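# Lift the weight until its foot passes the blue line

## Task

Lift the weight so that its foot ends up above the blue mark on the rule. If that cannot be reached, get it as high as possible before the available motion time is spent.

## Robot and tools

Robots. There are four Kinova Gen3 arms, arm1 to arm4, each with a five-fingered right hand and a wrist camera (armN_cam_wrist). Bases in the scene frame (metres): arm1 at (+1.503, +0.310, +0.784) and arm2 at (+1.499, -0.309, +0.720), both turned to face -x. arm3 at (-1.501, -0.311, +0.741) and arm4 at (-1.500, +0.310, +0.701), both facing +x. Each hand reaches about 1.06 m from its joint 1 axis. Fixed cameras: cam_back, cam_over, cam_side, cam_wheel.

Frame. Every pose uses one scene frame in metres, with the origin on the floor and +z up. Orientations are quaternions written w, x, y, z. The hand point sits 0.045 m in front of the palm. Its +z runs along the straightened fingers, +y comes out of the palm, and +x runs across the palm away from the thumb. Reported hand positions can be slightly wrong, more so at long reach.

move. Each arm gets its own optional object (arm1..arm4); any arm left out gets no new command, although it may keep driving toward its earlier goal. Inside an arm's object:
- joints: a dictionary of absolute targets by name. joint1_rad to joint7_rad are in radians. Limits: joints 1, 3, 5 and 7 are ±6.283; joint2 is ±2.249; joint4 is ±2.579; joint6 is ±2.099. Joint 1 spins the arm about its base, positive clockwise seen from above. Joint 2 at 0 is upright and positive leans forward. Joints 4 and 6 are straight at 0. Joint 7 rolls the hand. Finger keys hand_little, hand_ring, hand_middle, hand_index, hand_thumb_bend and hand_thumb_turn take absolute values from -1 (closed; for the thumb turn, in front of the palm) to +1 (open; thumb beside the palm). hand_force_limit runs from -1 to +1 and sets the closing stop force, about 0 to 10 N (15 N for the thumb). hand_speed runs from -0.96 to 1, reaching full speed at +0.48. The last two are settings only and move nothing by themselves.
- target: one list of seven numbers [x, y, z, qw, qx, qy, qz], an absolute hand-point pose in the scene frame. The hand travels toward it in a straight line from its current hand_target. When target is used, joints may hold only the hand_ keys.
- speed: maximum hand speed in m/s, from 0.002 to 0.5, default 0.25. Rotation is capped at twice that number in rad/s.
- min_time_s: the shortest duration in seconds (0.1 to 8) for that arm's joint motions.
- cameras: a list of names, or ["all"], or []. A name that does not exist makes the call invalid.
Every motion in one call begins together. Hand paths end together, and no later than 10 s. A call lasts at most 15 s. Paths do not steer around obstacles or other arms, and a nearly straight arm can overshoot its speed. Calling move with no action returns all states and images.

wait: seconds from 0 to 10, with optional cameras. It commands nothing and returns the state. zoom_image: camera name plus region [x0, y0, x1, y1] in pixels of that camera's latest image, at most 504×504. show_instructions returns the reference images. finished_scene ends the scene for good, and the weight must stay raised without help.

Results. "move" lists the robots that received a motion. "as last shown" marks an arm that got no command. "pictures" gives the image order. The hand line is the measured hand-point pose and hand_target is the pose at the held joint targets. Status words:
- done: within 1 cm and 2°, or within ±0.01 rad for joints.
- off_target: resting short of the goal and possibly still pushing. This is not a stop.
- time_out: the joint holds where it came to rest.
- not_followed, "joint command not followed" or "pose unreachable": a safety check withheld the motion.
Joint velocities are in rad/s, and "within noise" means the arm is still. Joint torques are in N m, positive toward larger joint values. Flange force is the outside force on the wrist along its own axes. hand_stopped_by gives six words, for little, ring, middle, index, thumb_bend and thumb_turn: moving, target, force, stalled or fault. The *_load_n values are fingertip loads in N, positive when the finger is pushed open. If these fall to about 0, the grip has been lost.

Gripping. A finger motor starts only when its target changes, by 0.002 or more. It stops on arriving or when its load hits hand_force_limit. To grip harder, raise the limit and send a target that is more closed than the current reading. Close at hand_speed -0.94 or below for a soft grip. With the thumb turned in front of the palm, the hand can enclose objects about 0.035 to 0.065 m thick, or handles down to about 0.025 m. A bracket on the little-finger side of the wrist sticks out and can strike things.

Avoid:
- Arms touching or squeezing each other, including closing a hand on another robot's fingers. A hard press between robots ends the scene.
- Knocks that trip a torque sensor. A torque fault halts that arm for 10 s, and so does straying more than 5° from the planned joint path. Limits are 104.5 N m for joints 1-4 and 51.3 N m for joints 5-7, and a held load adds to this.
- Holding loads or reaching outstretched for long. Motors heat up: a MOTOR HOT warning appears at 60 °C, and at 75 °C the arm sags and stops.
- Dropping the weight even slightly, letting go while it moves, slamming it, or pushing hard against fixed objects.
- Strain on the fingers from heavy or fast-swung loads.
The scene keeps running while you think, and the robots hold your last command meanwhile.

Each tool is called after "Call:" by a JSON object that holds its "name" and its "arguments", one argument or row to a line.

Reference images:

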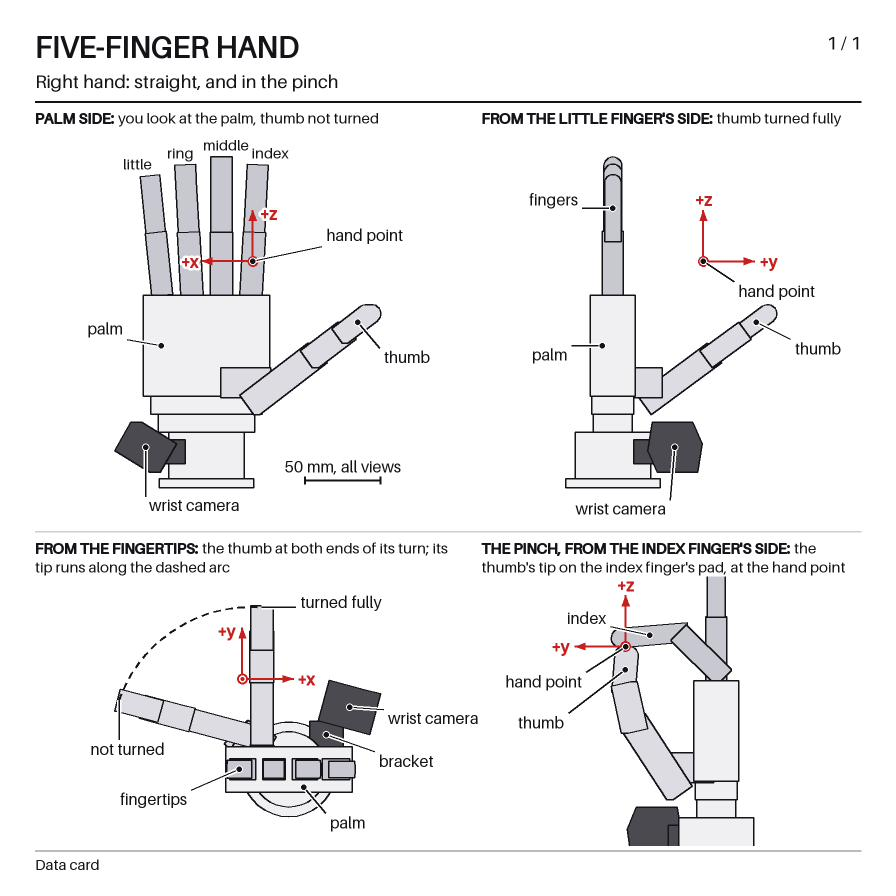

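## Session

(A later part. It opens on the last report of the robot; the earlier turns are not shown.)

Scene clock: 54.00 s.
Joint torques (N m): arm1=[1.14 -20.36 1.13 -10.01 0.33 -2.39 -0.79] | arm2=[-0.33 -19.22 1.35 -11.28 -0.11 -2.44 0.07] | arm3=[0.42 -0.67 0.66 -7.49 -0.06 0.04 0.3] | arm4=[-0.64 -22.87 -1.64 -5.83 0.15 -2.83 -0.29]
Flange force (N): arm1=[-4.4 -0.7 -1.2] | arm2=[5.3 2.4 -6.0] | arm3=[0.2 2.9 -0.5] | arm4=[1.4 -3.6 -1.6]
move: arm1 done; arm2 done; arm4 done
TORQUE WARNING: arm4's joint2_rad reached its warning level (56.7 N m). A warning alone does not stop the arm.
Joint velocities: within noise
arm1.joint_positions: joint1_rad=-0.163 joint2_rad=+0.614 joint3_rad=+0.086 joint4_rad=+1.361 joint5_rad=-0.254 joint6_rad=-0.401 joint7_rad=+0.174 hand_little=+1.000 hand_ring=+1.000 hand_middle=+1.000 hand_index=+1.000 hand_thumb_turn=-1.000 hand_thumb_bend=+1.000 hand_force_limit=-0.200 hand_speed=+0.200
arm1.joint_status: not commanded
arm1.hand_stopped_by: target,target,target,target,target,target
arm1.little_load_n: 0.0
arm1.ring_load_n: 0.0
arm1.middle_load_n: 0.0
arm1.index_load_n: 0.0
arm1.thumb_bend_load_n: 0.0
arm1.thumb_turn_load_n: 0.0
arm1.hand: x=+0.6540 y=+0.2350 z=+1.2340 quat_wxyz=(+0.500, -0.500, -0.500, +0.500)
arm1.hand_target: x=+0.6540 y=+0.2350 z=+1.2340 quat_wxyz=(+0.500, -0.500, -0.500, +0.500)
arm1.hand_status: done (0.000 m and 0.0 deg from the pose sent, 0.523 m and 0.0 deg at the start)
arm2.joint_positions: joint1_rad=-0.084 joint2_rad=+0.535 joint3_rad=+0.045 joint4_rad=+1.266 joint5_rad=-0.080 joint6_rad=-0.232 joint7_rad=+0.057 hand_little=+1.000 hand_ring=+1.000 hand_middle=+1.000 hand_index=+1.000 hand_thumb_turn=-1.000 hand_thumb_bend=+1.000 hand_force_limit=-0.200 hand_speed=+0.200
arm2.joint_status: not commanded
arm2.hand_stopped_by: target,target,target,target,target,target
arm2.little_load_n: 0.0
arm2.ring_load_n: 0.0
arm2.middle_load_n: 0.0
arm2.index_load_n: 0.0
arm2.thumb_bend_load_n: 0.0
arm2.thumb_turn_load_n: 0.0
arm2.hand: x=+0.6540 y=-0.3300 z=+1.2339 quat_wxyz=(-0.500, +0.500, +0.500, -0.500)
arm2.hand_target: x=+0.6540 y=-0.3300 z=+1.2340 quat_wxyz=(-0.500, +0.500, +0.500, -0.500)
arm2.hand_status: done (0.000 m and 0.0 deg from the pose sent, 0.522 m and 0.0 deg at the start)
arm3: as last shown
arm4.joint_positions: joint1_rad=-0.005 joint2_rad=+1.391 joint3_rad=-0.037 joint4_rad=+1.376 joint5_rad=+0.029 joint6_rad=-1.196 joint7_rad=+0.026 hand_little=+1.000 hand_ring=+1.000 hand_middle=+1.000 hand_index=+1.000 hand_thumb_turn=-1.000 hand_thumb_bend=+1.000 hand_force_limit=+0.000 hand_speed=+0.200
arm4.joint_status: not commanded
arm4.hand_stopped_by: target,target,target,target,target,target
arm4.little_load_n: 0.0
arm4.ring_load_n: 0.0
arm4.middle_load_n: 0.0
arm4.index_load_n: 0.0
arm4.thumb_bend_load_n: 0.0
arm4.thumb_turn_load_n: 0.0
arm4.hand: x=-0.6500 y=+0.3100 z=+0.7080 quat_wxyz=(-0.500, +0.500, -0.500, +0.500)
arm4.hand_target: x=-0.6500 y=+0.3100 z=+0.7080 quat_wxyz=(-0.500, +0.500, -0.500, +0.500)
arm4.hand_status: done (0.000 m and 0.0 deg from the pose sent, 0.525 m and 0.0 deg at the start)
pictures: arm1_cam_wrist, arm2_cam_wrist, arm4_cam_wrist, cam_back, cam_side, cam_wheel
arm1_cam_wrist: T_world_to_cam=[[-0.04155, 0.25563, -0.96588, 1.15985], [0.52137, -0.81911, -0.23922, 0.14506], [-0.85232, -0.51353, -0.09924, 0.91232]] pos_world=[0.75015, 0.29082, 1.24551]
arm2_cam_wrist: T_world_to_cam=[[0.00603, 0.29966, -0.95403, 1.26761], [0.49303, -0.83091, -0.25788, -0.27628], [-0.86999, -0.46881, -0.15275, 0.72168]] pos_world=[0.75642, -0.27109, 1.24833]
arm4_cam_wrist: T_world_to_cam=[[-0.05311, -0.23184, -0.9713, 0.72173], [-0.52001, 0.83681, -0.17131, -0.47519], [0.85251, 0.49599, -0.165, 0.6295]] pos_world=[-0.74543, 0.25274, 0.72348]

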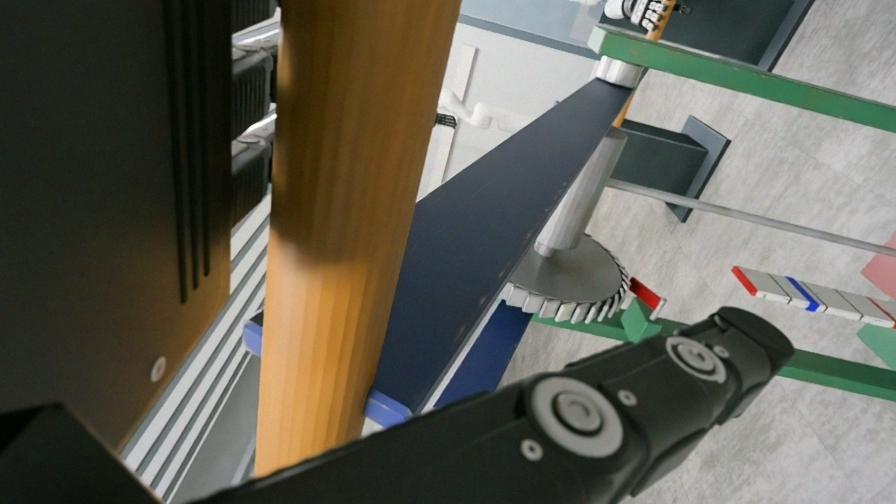

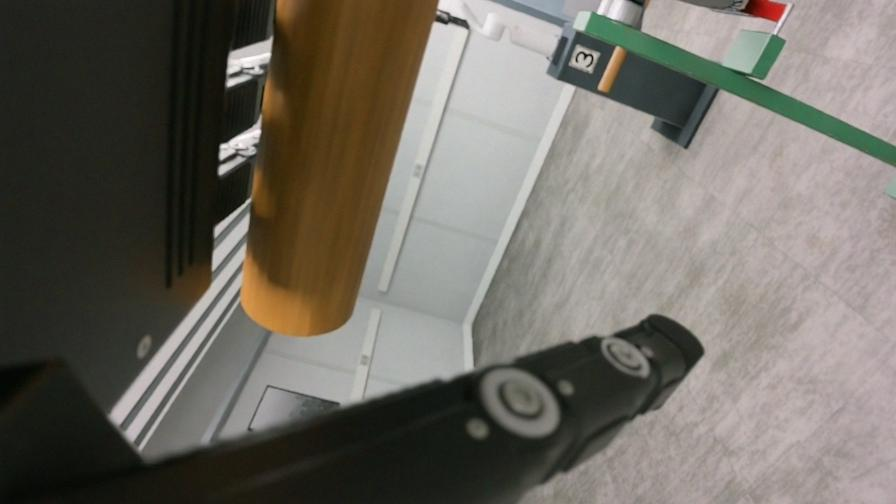

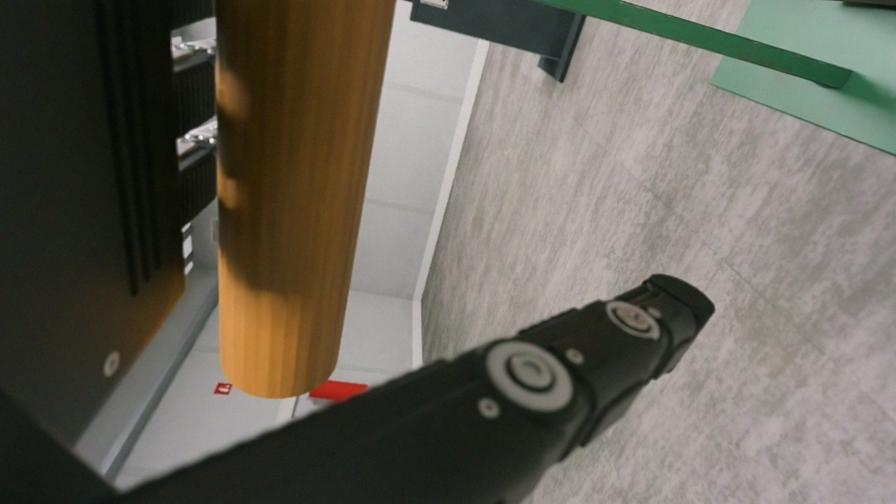

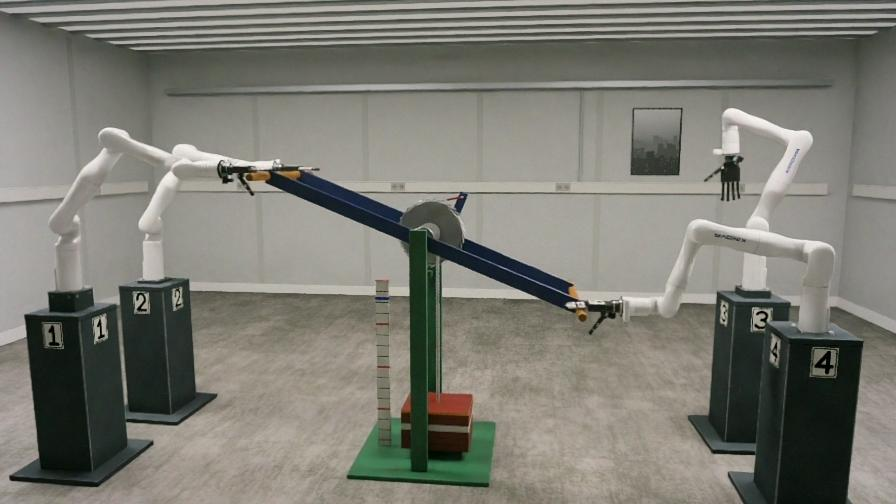

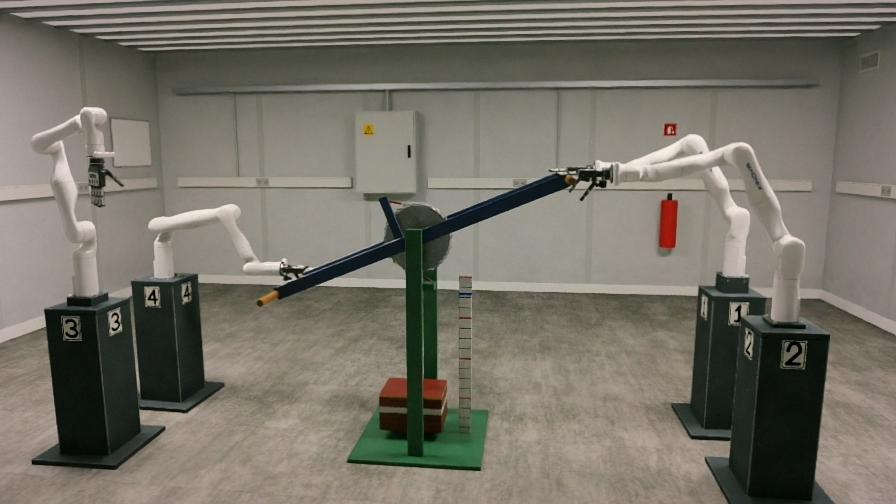

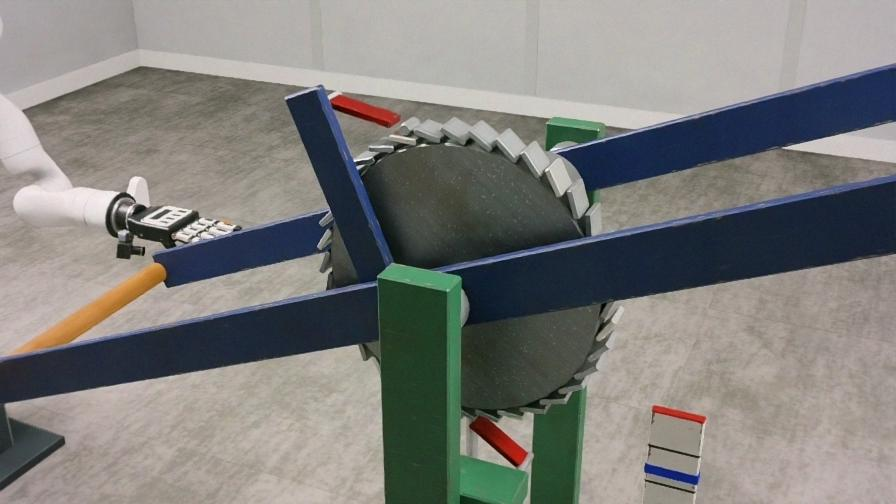

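Call:
{"name": "move", "arguments": {
  "arm1": {"target": [0.654, 0.235, 0.7115, 0.5, -0.5, -0.5, 0.5], "speed": 0.37},
  "arm2": {"target": [0.654, -0.33, 0.7115, 0.5, -0.5, -0.5, 0.5], "speed": 0.37},
  "arm4": {"target": [-0.65, 0.31, 1.233, 0.5, -0.5, 0.5, -0.5], "speed": 0.37},
  "cameras": ["arm1_cam_wrist", "arm4_cam_wrist", "cam_side", "cam_back", "cam_wheel"]
}}

Call:
{"name": "zoom_image", "arguments": {
  "camera": "cam_side",
  "region": [340, 320, 540, 480]
}}

Call:
{"name": "zoom_image", "arguments": {
  "camera": "cam_wheel",
  "region": [400, 370, 640, 504]
}}

Call:
{"name": "zoom_image", "arguments": {
  "camera": "cam_side",
  "region": [530, 250, 650, 330]
}}

Scene clock: 56.67 s.
Joint torques (N m): arm1=[0.78 -6.45 -0.32 1.11 0.29 5.59 -0.97] | arm2=[-1.35 1.18 0.33 2.69 0.07 8.28 0.04] | arm3=[0.44 -0.59 0.62 -7.46 -0.1 0.06 0.3] | arm4=[-0.66 -19.07 -1.69 -10.58 0.02 -2.84 -0.3]
Flange force (N): arm1=[-1.8 -26.9 -15.4] | arm2=[1.2 -37.8 -23.3] | arm3=[0.3 2.7 -0.5] | arm4=[-5.6 -1.2 -3.0]
move: arm1 done; arm2 done; arm4 done
TORQUE WARNING: arm1's joint2_rad reached its warning level (56.7 N m). A warning alone does not stop the arm.
TORQUE WARNING: arm2's joint2_rad reached its warning level (56.7 N m). A warning alone does not stop the arm.
Joint velocities: within noise
arm1.joint_positions: joint1_rad=-0.129 joint2_rad=+1.583 joint3_rad=+0.009 joint4_rad=+1.212 joint5_rad=-0.144 joint6_rad=-1.218 joint7_rad=+0.030 hand_little=+1.000 hand_ring=+1.000 hand_middle=+1.000 hand_index=+1.000 hand_thumb_turn=-1.000 hand_thumb_bend=+1.000 hand_force_limit=-0.200 hand_speed=+0.200
arm1.joint_status: not commanded
arm1.hand_stopped_by: target,target,target,target,target,target
arm1.little_load_n: 0.5
arm1.ring_load_n: 0.0
arm1.middle_load_n: 0.0
arm1.index_load_n: 0.0
arm1.thumb_bend_load_n: 0.0
arm1.thumb_turn_load_n: 0.5
arm1.hand: x=+0.6540 y=+0.2350 z=+0.7115 quat_wxyz=(+0.500, -0.500, -0.500, +0.500)
arm1.hand_target: x=+0.6540 y=+0.2350 z=+0.7115 quat_wxyz=(+0.500, -0.500, -0.500, +0.500)
arm1.hand_status: done (0.000 m and 0.0 deg from the pose sent, 0.523 m and 0.0 deg at the start)
arm2.joint_positions: joint1_rad=-0.054 joint2_rad=+1.418 joint3_rad=-0.004 joint4_rad=+1.379 joint5_rad=-0.029 joint6_rad=-1.229 joint7_rad=+0.016 hand_little=+1.000 hand_ring=+1.000 hand_middle=+1.000 hand_index=+1.000 hand_thumb_turn=-1.000 hand_thumb_bend=+1.000 hand_force_limit=-0.200 hand_speed=+0.200
arm2.joint_status: not commanded
arm2.hand_stopped_by: target,target,target,target,target,target
arm2.little_load_n: 0.0
arm2.ring_load_n: 0.0
arm2.middle_load_n: 0.0
arm2.index_load_n: 0.0
arm2.thumb_bend_load_n: 0.0
arm2.thumb_turn_load_n: 0.0
arm2.hand: x=+0.6540 y=-0.3300 z=+0.7114 quat_wxyz=(-0.500, +0.500, +0.500, -0.500)
arm2.hand_target: x=+0.6540 y=-0.3300 z=+0.7115 quat_wxyz=(-0.500, +0.500, +0.500, -0.500)
arm2.hand_status: done (0.000 m and 0.0 deg from the pose sent, 0.522 m and 0.0 deg at the start)
arm3: as last shown
arm3.middle_load_n: 0.5
arm4.joint_positions: joint1_rad=-0.008 joint2_rad=+0.546 joint3_rad=-0.033 joint4_rad=+1.192 joint5_rad=+0.010 joint6_rad=-0.167 joint7_rad=+0.007 hand_little=+1.000 hand_ring=+1.000 hand_middle=+1.000 hand_index=+1.000 hand_thumb_turn=-1.000 hand_thumb_bend=+1.000 hand_force_limit=+0.000 hand_speed=+0.200
arm4.joint_status: not commanded
arm4.hand_stopped_by: target,target,target,target,target,target
arm4.little_load_n: 0.0
arm4.ring_load_n: -0.5
arm4.middle_load_n: 0.0
arm4.index_load_n: 0.0
arm4.thumb_bend_load_n: -0.5
arm4.thumb_turn_load_n: 0.0
arm4.hand: x=-0.6500 y=+0.3100 z=+1.2330 quat_wxyz=(-0.500, +0.500, -0.500, +0.500)
arm4.hand_target: x=-0.6500 y=+0.3100 z=+1.2330 quat_wxyz=(-0.500, +0.500, -0.500, +0.500)
arm4.hand_status: done (0.000 m and 0.0 deg from the pose sent, 0.525 m and 0.0 deg at the start)
pictures: arm1_cam_wrist, arm4_cam_wrist, cam_back, cam_side, cam_wheel
arm1_cam_wrist: T_world_to_cam=[[-0.04155, 0.25563, -0.96588, 0.65527], [0.52137, -0.81911, -0.23922, 0.02009], [-0.85232, -0.51353, -0.09924, 0.86047]] pos_world=[0.75015, 0.29082, 0.72311]
arm4_cam_wrist: T_world_to_cam=[[-0.0531, -0.23185, -0.9713, 1.23167], [-0.52001, 0.83681, -0.17131, -0.38524], [0.85251, 0.49599, -0.165, 0.71613]] pos_world=[-0.74543, 0.25274, 1.24848]

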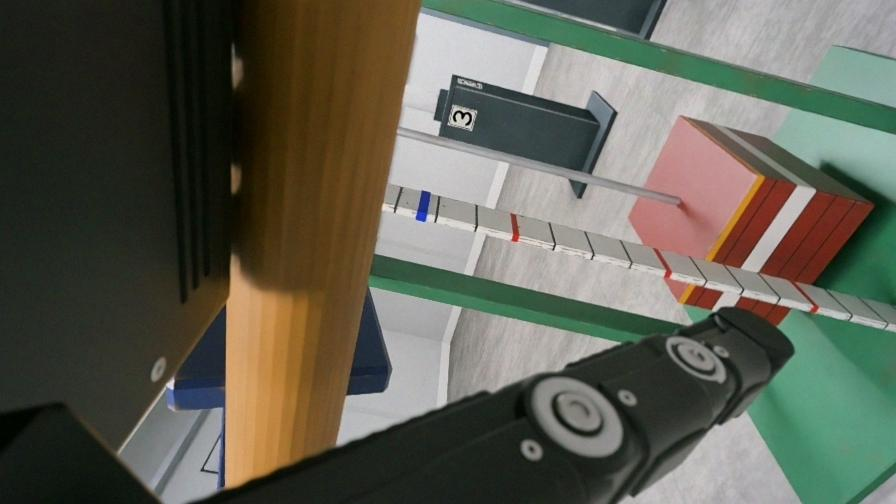

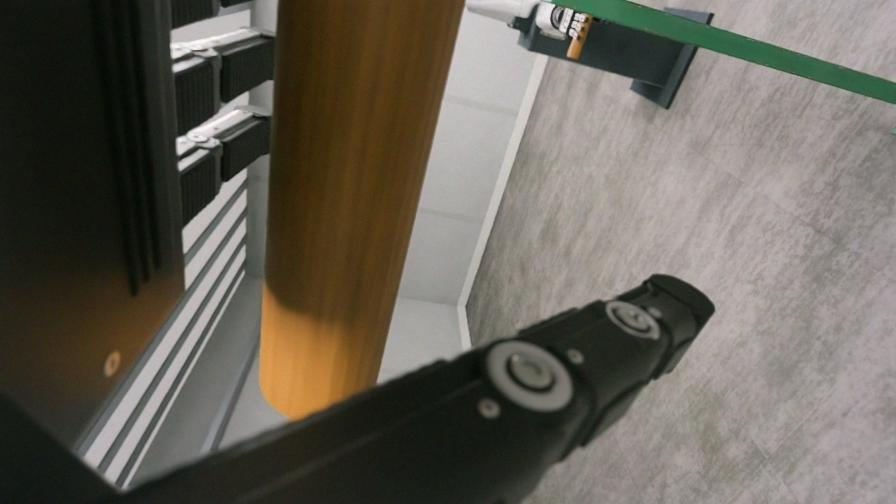

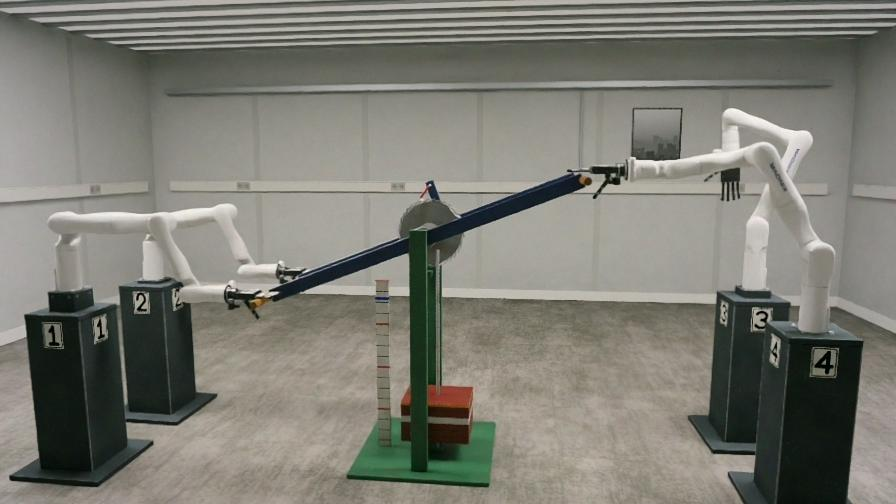

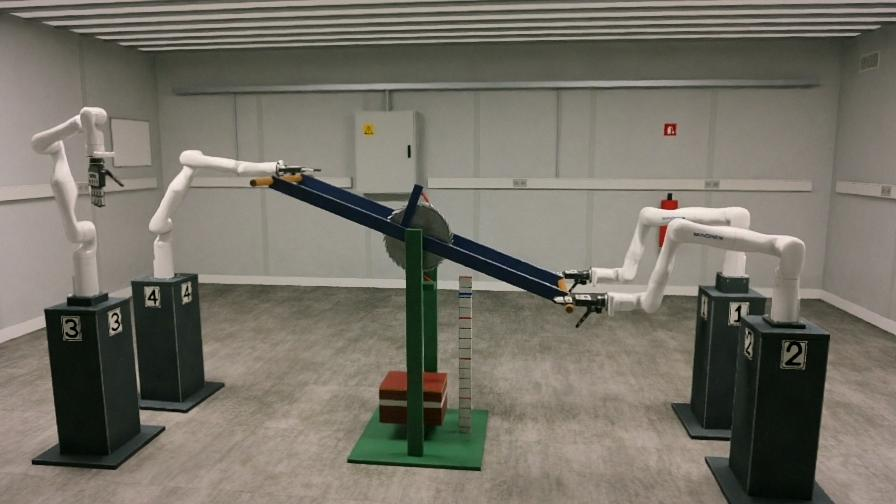

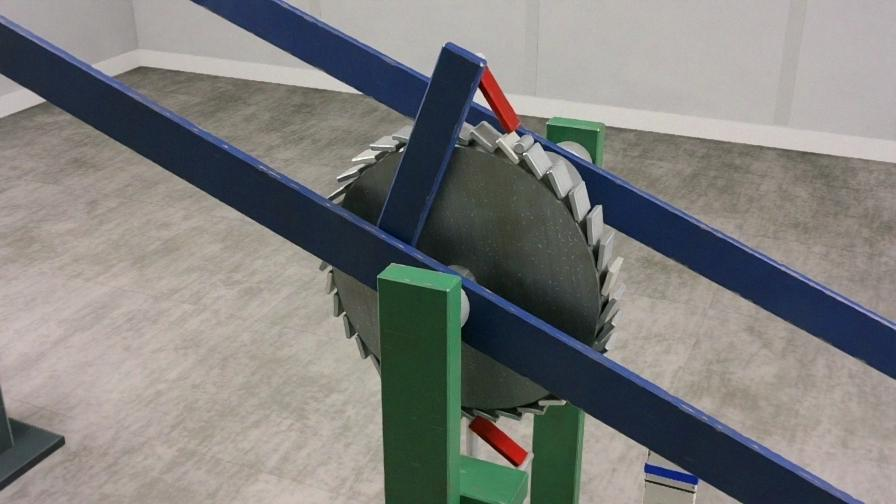

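Scaled by 2.520 from the camera's image (finer frame: 1280x720).

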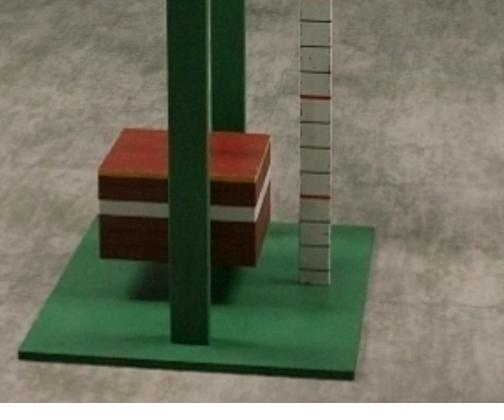

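Scaled by 2.100 from the camera's image (finer frame: 1280x720).

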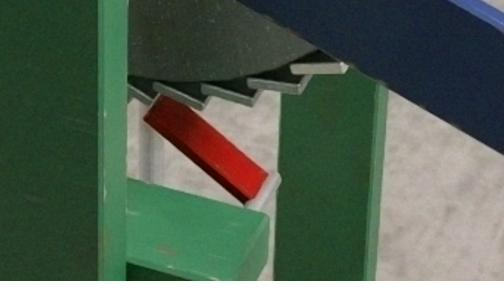

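Scaled by 4.200 from the camera's image (finer frame: 1280x720).

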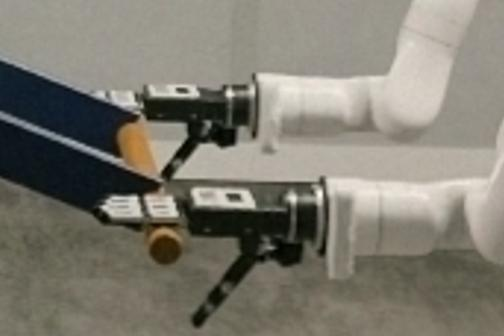

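Call:
{"name": "move", "arguments": {
  "arm1": {"target": [0.654, 0.235, 1.234, 0.5, -0.5, -0.5, 0.5], "speed": 0.38},
  "arm2": {"target": [0.654, -0.33, 1.234, 0.5, -0.5, -0.5, 0.5], "speed": 0.38},
  "arm4": {"target": [-0.65, 0.31, 0.708, 0.5, -0.5, 0.5, -0.5], "speed": 0.38}
}}

Call:
{"name": "move", "arguments": {
  "arm1": {"target": [0.654, 0.235, 0.7115, 0.5, -0.5, -0.5, 0.5], "speed": 0.38},
  "arm2": {"target": [0.654, -0.33, 0.7115, 0.5, -0.5, -0.5, 0.5], "speed": 0.38},
  "arm4": {"target": [-0.65, 0.31, 1.233, 0.5, -0.5, 0.5, -0.5], "speed": 0.38}
}}

Call:
{"name": "move", "arguments": {
  "arm1": {"target": [0.654, 0.235, 1.234, 0.5, -0.5, -0.5, 0.5], "speed": 0.38},
  "arm2": {"target": [0.654, -0.33, 1.234, 0.5, -0.5, -0.5, 0.5], "speed": 0.38},
  "arm4": {"target": [-0.65, 0.31, 0.708, 0.5, -0.5, 0.5, -0.5], "speed": 0.38}
}}

Call:
{"name": "move", "arguments": {
  "arm1": {"target": [0.654, 0.235, 0.7115, 0.5, -0.5, -0.5, 0.5], "speed": 0.38},
  "arm2": {"target": [0.654, -0.33, 0.7115, 0.5, -0.5, -0.5, 0.5], "speed": 0.38},
  "arm4": {"target": [-0.65, 0.31, 1.233, 0.5, -0.5, 0.5, -0.5], "speed": 0.38},
  "cameras": ["cam_side", "cam_back", "cam_wheel"]
}}

Call:
{"name": "zoom_image", "arguments": {
  "camera": "cam_side",
  "region": [340, 320, 540, 480]
}}

Scene clock: 59.27 s.
Joint torques (N m): arm1=[1.1 -20.34 1.18 -10.01 0.36 -2.4 -0.78] | arm2=[-0.34 -19.29 1.29 -11.35 -0.17 -2.41 0.08] | arm3=[0.42 -0.65 0.69 -7.51 -0.08 0.05 0.3] | arm4=[-0.65 -22.92 -1.69 -5.75 0.13 -2.86 -0.31]
Flange force (N): arm1=[-4.3 -0.7 -1.3] | arm2=[5.3 2.7 -6.2] | arm3=[0.3 3.0 -0.4] | arm4=[1.4 -3.4 -1.1]
move: arm1 done; arm2 done; arm4 done
TORQUE WARNING: arm4's joint2_rad reached its warning level (56.7 N m). A warning alone does not stop the arm.
Joint velocities: within noise
arm1.joint_positions: joint1_rad=-0.163 joint2_rad=+0.614 joint3_rad=+0.087 joint4_rad=+1.361 joint5_rad=-0.254 joint6_rad=-0.401 joint7_rad=+0.173 hand_little=+1.000 hand_ring=+1.000 hand_middle=+1.000 hand_index=+1.000 hand_thumb_turn=-1.000 hand_thumb_bend=+1.000 hand_force_limit=-0.200 hand_speed=+0.200
arm1.joint_status: not commanded
arm1.hand_stopped_by: target,target,target,target,target,target
arm1.little_load_n: 0.0
arm1.ring_load_n: 0.0
arm1.middle_load_n: 0.0
arm1.index_load_n: 0.0
arm1.thumb_bend_load_n: 0.0
arm1.thumb_turn_load_n: 0.0
arm1.hand: x=+0.6540 y=+0.2350 z=+1.2340 quat_wxyz=(+0.500, -0.500, -0.500, +0.500)
arm1.hand_target: x=+0.6540 y=+0.2350 z=+1.2340 quat_wxyz=(+0.500, -0.500, -0.500, +0.500)
arm1.hand_status: done (0.000 m and 0.0 deg from the pose sent, 0.522 m and 0.0 deg at the start)
arm2.joint_positions: joint1_rad=-0.084 joint2_rad=+0.535 joint3_rad=+0.046 joint4_rad=+1.266 joint5_rad=-0.080 joint6_rad=-0.232 joint7_rad=+0.056 hand_little=+1.000 hand_ring=+1.000 hand_middle=+1.000 hand_index=+1.000 hand_thumb_turn=-1.000 hand_thumb_bend=+1.000 hand_force_limit=-0.200 hand_speed=+0.200
arm2.joint_status: not commanded
arm2.hand_stopped_by: target,target,target,target,target,target
arm2.little_load_n: 0.0
arm2.ring_load_n: 0.0
arm2.middle_load_n: 0.0
arm2.index_load_n: 0.0
arm2.thumb_bend_load_n: 0.0
arm2.thumb_turn_load_n: 0.0
arm2.hand: x=+0.6540 y=-0.3300 z=+1.2339 quat_wxyz=(-0.500, +0.500, +0.500, -0.500)
arm2.hand_target: x=+0.6540 y=-0.3300 z=+1.2340 quat_wxyz=(-0.500, +0.500, +0.500, -0.500)
arm2.hand_status: done (0.000 m and 0.0 deg from the pose sent, 0.523 m and 0.0 deg at the start)
arm3: as last shown
arm3.middle_load_n: 0.0
arm4.joint_positions: joint1_rad=-0.004 joint2_rad=+1.391 joint3_rad=-0.038 joint4_rad=+1.376 joint5_rad=+0.029 joint6_rad=-1.196 joint7_rad=+0.027 hand_little=+1.000 hand_ring=+1.000 hand_middle=+1.000 hand_index=+1.000 hand_thumb_turn=-1.000 hand_thumb_bend=+1.000 hand_force_limit=+0.000 hand_speed=+0.200
arm4.joint_status: not commanded
arm4.hand_stopped_by: target,target,target,target,target,target
arm4.little_load_n: 0.0
arm4.ring_load_n: 0.0
arm4.middle_load_n: 0.0
arm4.index_load_n: 0.0
arm4.thumb_bend_load_n: 0.0
arm4.thumb_turn_load_n: 0.0
arm4.hand: x=-0.6500 y=+0.3100 z=+0.7080 quat_wxyz=(-0.500, +0.500, -0.500, +0.500)
arm4.hand_target: x=-0.6500 y=+0.3100 z=+0.7080 quat_wxyz=(-0.500, +0.500, -0.500, +0.500)
arm4.hand_status: done (0.000 m and 0.0 deg from the pose sent, 0.525 m and 0.0 deg at the start)
pictures: none

Scene clock: 61.47 s.
Joint torques (N m): arm1=[1 -4.93 -0.36 1.68 0.21 6.23 -0.98] | arm2=[-1.38 2.08 0.33 3.15 0.06 8.73 0.11] | arm3=[0.48 -0.65 0.73 -7.49 -0.06 0.04 0.3] | arm4=[-0.65 -19.06 -1.69 -10.61 0.03 -2.86 -0.31]
Flange force (N): arm1=[-2.0 -29.2 -16.5] | arm2=[1.4 -38.8 -23.6] | arm3=[0.3 3.1 -0.5] | arm4=[-5.7 -1.2 -3.1]
move: arm1 done; arm2 done; arm4 done
TORQUE WARNING: arm1's joint2_rad reached its warning level (56.7 N m). A warning alone does not stop the arm.
TORQUE WARNING: arm2's joint2_rad reached its warning level (56.7 N m). A warning alone does not stop the arm.
Joint velocities: within noise
arm1.joint_positions: joint1_rad=-0.129 joint2_rad=+1.583 joint3_rad=+0.010 joint4_rad=+1.212 joint5_rad=-0.145 joint6_rad=-1.218 joint7_rad=+0.029 hand_little=+1.000 hand_ring=+1.000 hand_middle=+1.000 hand_index=+1.000 hand_thumb_turn=-1.000 hand_thumb_bend=+1.000 hand_force_limit=-0.200 hand_speed=+0.200
arm1.joint_status: not commanded
arm1.hand_stopped_by: target,target,target,target,target,target
arm1.little_load_n: 0.0
arm1.ring_load_n: 0.0
arm1.middle_load_n: 0.5
arm1.index_load_n: 0.0
arm1.thumb_bend_load_n: 0.0
arm1.thumb_turn_load_n: 0.0
arm1.hand: x=+0.6540 y=+0.2350 z=+0.7115 quat_wxyz=(+0.500, -0.500, -0.500, +0.500)
arm1.hand_target: x=+0.6540 y=+0.2350 z=+0.7115 quat_wxyz=(+0.500, -0.500, -0.500, +0.500)
arm1.hand_status: done (0.000 m and 0.0 deg from the pose sent, 0.523 m and 0.0 deg at the start; pose on its path clipped on 2 of 66 steps)
arm2.joint_positions: joint1_rad=-0.054 joint2_rad=+1.418 joint3_rad=-0.003 joint4_rad=+1.379 joint5_rad=-0.030 joint6_rad=-1.229 joint7_rad=+0.015 hand_little=+1.000 hand_ring=+1.000 hand_middle=+1.000 hand_index=+1.000 hand_thumb_turn=-1.000 hand_thumb_bend=+1.000 hand_force_limit=-0.200 hand_speed=+0.200
arm2.joint_status: not commanded
arm2.hand_stopped_by: target,target,target,target,target,target
arm2.little_load_n: 0.0
arm2.ring_load_n: 0.0
arm2.middle_load_n: 0.5
arm2.index_load_n: 0.0
arm2.thumb_bend_load_n: 0.0
arm2.thumb_turn_load_n: 0.0
arm2.hand: x=+0.6540 y=-0.3300 z=+0.7115 quat_wxyz=(-0.500, +0.500, +0.500, -0.500)
arm2.hand_target: x=+0.6540 y=-0.3300 z=+0.7115 quat_wxyz=(-0.500, +0.500, +0.500, -0.500)
arm2.hand_status: done (0.000 m and 0.0 deg from the pose sent, 0.522 m and 0.0 deg at the start; pose on its path clipped on 1 of 66 steps)
arm3: as last shown
arm4.joint_positions: joint1_rad=-0.007 joint2_rad=+0.546 joint3_rad=-0.034 joint4_rad=+1.192 joint5_rad=+0.008 joint6_rad=-0.167 joint7_rad=+0.010 hand_little=+1.000 hand_ring=+1.000 hand_middle=+1.000 hand_index=+1.000 hand_thumb_turn=-1.000 hand_thumb_bend=+1.000 hand_force_limit=+0.000 hand_speed=+0.200
arm4.joint_status: not commanded
arm4.hand_stopped_by: target,target,target,target,target,target
arm4.little_load_n: 0.0
arm4.ring_load_n: 0.0
arm4.middle_load_n: 0.0
arm4.index_load_n: 0.0
arm4.thumb_bend_load_n: 0.0
arm4.thumb_turn_load_n: 0.0
arm4.hand: x=-0.6500 y=+0.3100 z=+1.2330 quat_wxyz=(-0.500, +0.500, -0.500, +0.500)
arm4.hand_target: x=-0.6500 y=+0.3100 z=+1.2330 quat_wxyz=(-0.500, +0.500, -0.500, +0.500)
arm4.hand_status: done (0.000 m and 0.0 deg from the pose sent, 0.525 m and 0.0 deg at the start)
pictures: none

Scene clock: 63.63 s.
Joint torques (N m): arm1=[1.15 -20.36 1.18 -10.03 0.33 -2.4 -0.79] | arm2=[-0.36 -19.58 1.33 -11.3 -0.12 -2.4 0.09] | arm3=[0.45 -0.66 0.66 -7.51 -0.09 0.06 0.29] | arm4=[-0.65 -22.96 -1.69 -5.79 0.14 -2.86 -0.3]
Flange force (N): arm1=[-4.4 -0.7 -1.3] | arm2=[5.3 2.8 -5.2] | arm3=[0.2 2.8 -0.4] | arm4=[1.4 -3.3 -1.3]
move: arm1 done; arm2 done; arm4 done
Joint velocities: within noise
arm1.joint_positions: joint1_rad=-0.164 joint2_rad=+0.614 joint3_rad=+0.088 joint4_rad=+1.361 joint5_rad=-0.253 joint6_rad=-0.401 joint7_rad=+0.172 hand_little=+1.000 hand_ring=+1.000 hand_middle=+1.000 hand_index=+1.000 hand_thumb_turn=-1.000 hand_thumb_bend=+1.000 hand_force_limit=-0.200 hand_speed=+0.200
arm1.joint_status: not commanded
arm1.hand_stopped_by: target,target,target,target,target,target
arm1.little_load_n: 0.0
arm1.ring_load_n: 0.0
arm1.middle_load_n: 0.0
arm1.index_load_n: 0.0
arm1.thumb_bend_load_n: 0.0
arm1.thumb_turn_load_n: 0.0
arm1.hand: x=+0.6540 y=+0.2350 z=+1.2340 quat_wxyz=(+0.500, -0.500, -0.500, +0.500)
arm1.hand_target: x=+0.6540 y=+0.2350 z=+1.2340 quat_wxyz=(+0.500, -0.500, -0.500, +0.500)
arm1.hand_status: done (0.000 m and 0.0 deg from the pose sent, 0.522 m and 0.0 deg at the start)
arm2.joint_positions: joint1_rad=-0.085 joint2_rad=+0.535 joint3_rad=+0.047 joint4_rad=+1.266 joint5_rad=-0.079 joint6_rad=-0.232 joint7_rad=+0.055 hand_little=+1.000 hand_ring=+1.000 hand_middle=+1.000 hand_index=+1.000 hand_thumb_turn=-1.000 hand_thumb_bend=+1.000 hand_force_limit=-0.200 hand_speed=+0.200
arm2.joint_status: not commanded
arm2.hand_stopped_by: target,target,target,target,target,target
arm2.little_load_n: 0.0
arm2.ring_load_n: -0.5
arm2.middle_load_n: 0.0
arm2.index_load_n: 0.0
arm2.thumb_bend_load_n: 0.0
arm2.thumb_turn_load_n: 0.0
arm2.hand: x=+0.6540 y=-0.3300 z=+1.2340 quat_wxyz=(-0.500, +0.500, +0.500, -0.500)
arm2.hand_target: x=+0.6540 y=-0.3300 z=+1.2340 quat_wxyz=(-0.500, +0.500, +0.500, -0.500)
arm2.hand_status: done (0.000 m and 0.0 deg from the pose sent, 0.523 m and 0.0 deg at the start)
arm3: as last shown
arm4.joint_positions: joint1_rad=-0.003 joint2_rad=+1.391 joint3_rad=-0.040 joint4_rad=+1.376 joint5_rad=+0.030 joint6_rad=-1.196 joint7_rad=+0.028 hand_little=+1.000 hand_ring=+1.000 hand_middle=+1.000 hand_index=+1.000 hand_thumb_turn=-1.000 hand_thumb_bend=+1.000 hand_force_limit=+0.000 hand_speed=+0.200
arm4.joint_status: not commanded
arm4.hand_stopped_by: target,target,target,target,target,target
arm4.little_load_n: 0.0
arm4.ring_load_n: 0.0
arm4.middle_load_n: 0.0
arm4.index_load_n: 0.0
arm4.thumb_bend_load_n: 0.0
arm4.thumb_turn_load_n: 0.0
arm4.hand: x=-0.6500 y=+0.3100 z=+0.7080 quat_wxyz=(-0.500, +0.500, -0.500, +0.500)
arm4.hand_target: x=-0.6500 y=+0.3100 z=+0.7080 quat_wxyz=(-0.500, +0.500, -0.500, +0.500)
arm4.hand_status: done (0.000 m and 0.0 deg from the pose sent, 0.525 m and 0.0 deg at the start)
pictures: none

Scene clock: 65.83 s.
Joint torques (N m): arm1=[1.02 -5.03 -0.33 1.67 0.24 6.22 -0.98] | arm2=[-1.29 2.17 0.32 3.08 0.07 8.7 0.11] | arm3=[0.47 -0.66 0.68 -7.48 -0.1 0.06 0.29] | arm4=[-0.68 -19.01 -1.62 -10.54 0.01 -2.84 -0.3]
Flange force (N): arm1=[-2.1 -29.0 -16.4] | arm2=[1.2 -39.2 -23.9] | arm3=[0.2 2.9 -0.5] | arm4=[-5.1 -1.3 -3.0]
move: arm1 done; arm2 done; arm4 done
TORQUE WARNING: arm1's joint2_rad reached its warning level (56.7 N m). A warning alone does not stop the arm.
TORQUE WARNING: arm2's joint2_rad reached its warning level (56.7 N m). A warning alone does not stop the arm.
Joint velocities: within noise
arm1.joint_positions: joint1_rad=-0.130 joint2_rad=+1.583 joint3_rad=+0.010 joint4_rad=+1.212 joint5_rad=-0.145 joint6_rad=-1.218 joint7_rad=+0.029 hand_little=+1.000 hand_ring=+1.000 hand_middle=+1.000 hand_index=+1.000 hand_thumb_turn=-1.000 hand_thumb_bend=+1.000 hand_force_limit=-0.200 hand_speed=+0.200
arm1.joint_status: not commanded
arm1.hand_stopped_by: target,target,target,target,target,target
arm1.little_load_n: 0.0
arm1.ring_load_n: 0.5
arm1.middle_load_n: 0.0
arm1.index_load_n: 0.0
arm1.thumb_bend_load_n: 0.0
arm1.thumb_turn_load_n: 0.0
arm1.hand: x=+0.6540 y=+0.2350 z=+0.7116 quat_wxyz=(+0.500, -0.500, -0.500, +0.500)
arm1.hand_target: x=+0.6540 y=+0.2350 z=+0.7115 quat_wxyz=(+0.500, -0.500, -0.500, +0.500)
arm1.hand_status: done (0.000 m and 0.0 deg from the pose sent, 0.523 m and 0.0 deg at the start; pose on its path clipped on 2 of 66 steps)
arm2.joint_positions: joint1_rad=-0.055 joint2_rad=+1.418 joint3_rad=-0.002 joint4_rad=+1.379 joint5_rad=-0.030 joint6_rad=-1.229 joint7_rad=+0.014 hand_little=+1.000 hand_ring=+1.000 hand_middle=+1.000 hand_index=+1.000 hand_thumb_turn=-1.000 hand_thumb_bend=+1.000 hand_force_limit=-0.200 hand_speed=+0.200
arm2.joint_status: not commanded
arm2.hand_stopped_by: target,target,target,target,target,target
arm2.little_load_n: 0.5
arm2.ring_load_n: 0.0
arm2.middle_load_n: 0.0
arm2.index_load_n: 0.0
arm2.thumb_bend_load_n: 0.0
arm2.thumb_turn_load_n: 0.0
arm2.hand: x=+0.6540 y=-0.3300 z=+0.7115 quat_wxyz=(-0.500, +0.500, +0.500, -0.500)
arm2.hand_target: x=+0.6540 y=-0.3300 z=+0.7115 quat_wxyz=(-0.500, +0.500, +0.500, -0.500)
arm2.hand_status: done (0.000 m and 0.0 deg from the pose sent, 0.522 m and 0.0 deg at the start; pose on its path clipped on 1 of 66 steps)
arm3.joint_positions: joint1_rad=+0.289 joint2_rad=-0.364 joint3_rad=-0.062 joint4_rad=+1.569 joint5_rad=-0.041 joint6_rad=+1.991 joint7_rad=-1.732 hand_little=+1.000 hand_ring=+1.000 hand_middle=+1.000 hand_index=+1.000 hand_thumb_turn=+1.000 hand_thumb_bend=+1.000 hand_force_limit=+0.000 hand_speed=-0.800
arm3.joint_status: not commanded
arm3.hand_stopped_by: target,target,target,target,target,target
arm3.little_load_n: 0.0
arm3.ring_load_n: 0.0
arm3.middle_load_n: 0.0
arm3.index_load_n: 0.0
arm3.thumb_bend_load_n: 0.0
arm3.thumb_turn_load_n: 0.0
arm3.hand: x=-1.3313 y=-0.2983 z=+1.2084 quat_wxyz=(+0.026, -0.176, -0.984, -0.007)
arm3.hand_target: x=-1.3313 y=-0.2983 z=+1.2084 quat_wxyz=(+0.026, -0.176, -0.984, -0.007)
arm3.hand_status: not commanded
arm4.joint_positions: joint1_rad=-0.007 joint2_rad=+0.546 joint3_rad=-0.035 joint4_rad=+1.192 joint5_rad=+0.007 joint6_rad=-0.167 joint7_rad=+0.012 hand_little=+1.000 hand_ring=+1.000 hand_middle=+1.000 hand_index=+1.000 hand_thumb_turn=-1.000 hand_thumb_bend=+1.000 hand_force_limit=+0.000 hand_speed=+0.200
arm4.joint_status: not commanded
arm4.hand_stopped_by: target,target,target,target,target,target
arm4.little_load_n: 0.0
arm4.ring_load_n: 0.0
arm4.middle_load_n: 0.0
arm4.index_load_n: 0.0
arm4.thumb_bend_load_n: 0.0
arm4.thumb_turn_load_n: 0.5
arm4.hand: x=-0.6500 y=+0.3100 z=+1.2330 quat_wxyz=(-0.500, +0.500, -0.500, +0.500)
arm4.hand_target: x=-0.6500 y=+0.3100 z=+1.2330 quat_wxyz=(-0.500, +0.500, -0.500, +0.500)
arm4.hand_status: done (0.000 m and 0.0 deg from the pose sent, 0.525 m and 0.0 deg at the start)
pictures: cam_back, cam_side, cam_wheel

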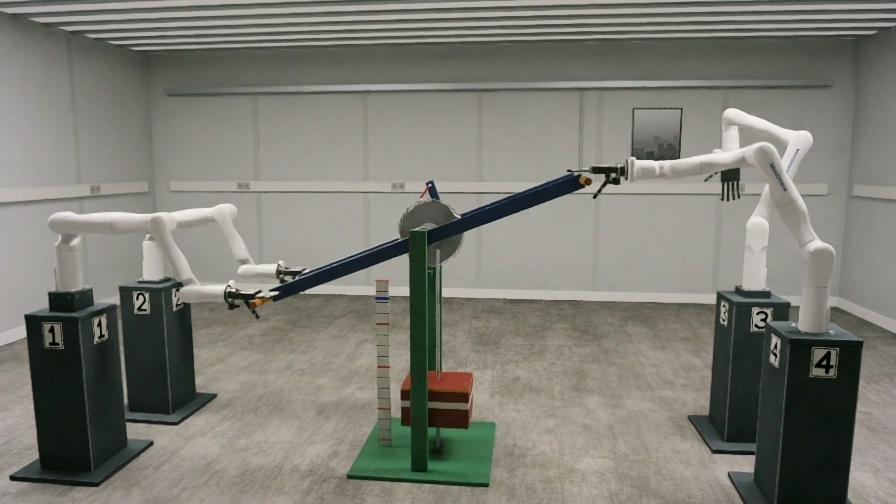

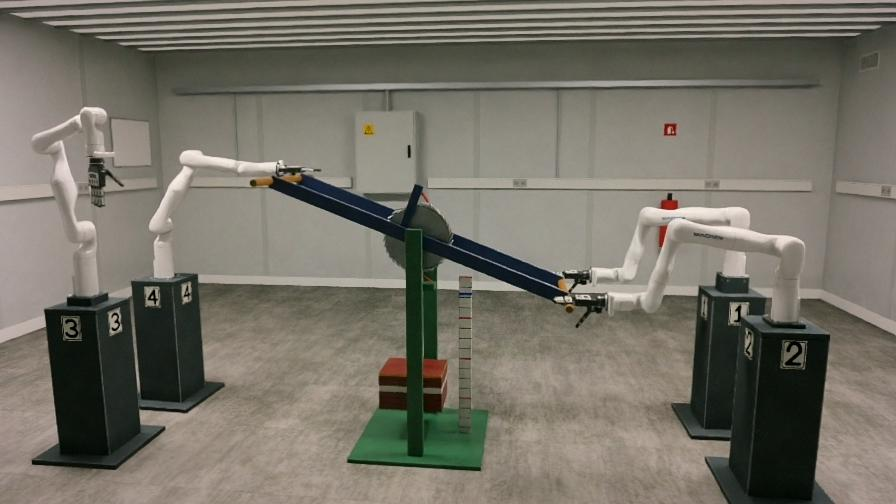

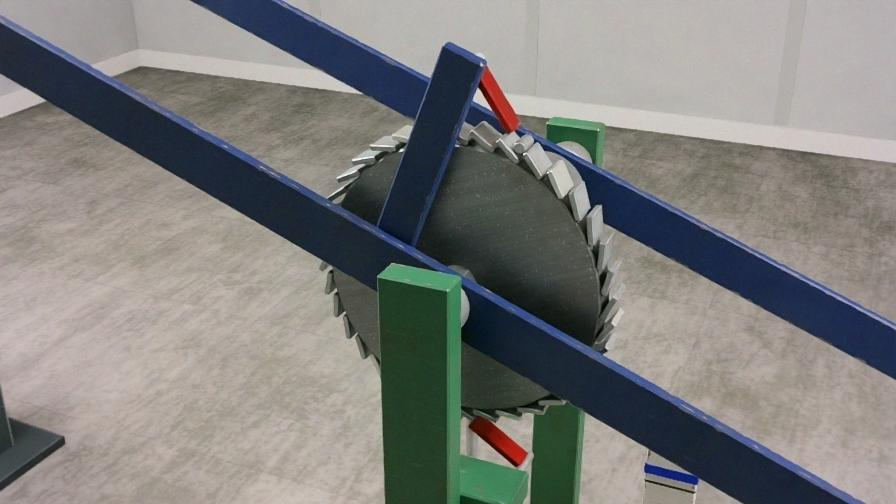

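Scaled by 2.520 from the camera's image (finer frame: 1280x720).

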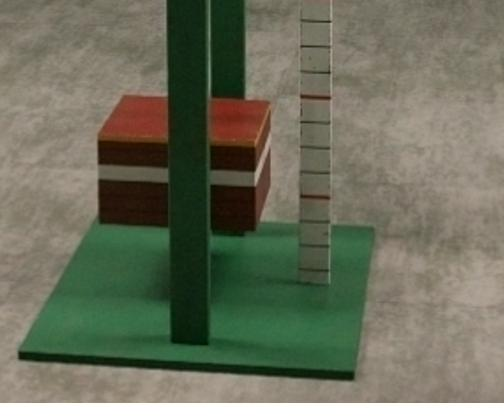

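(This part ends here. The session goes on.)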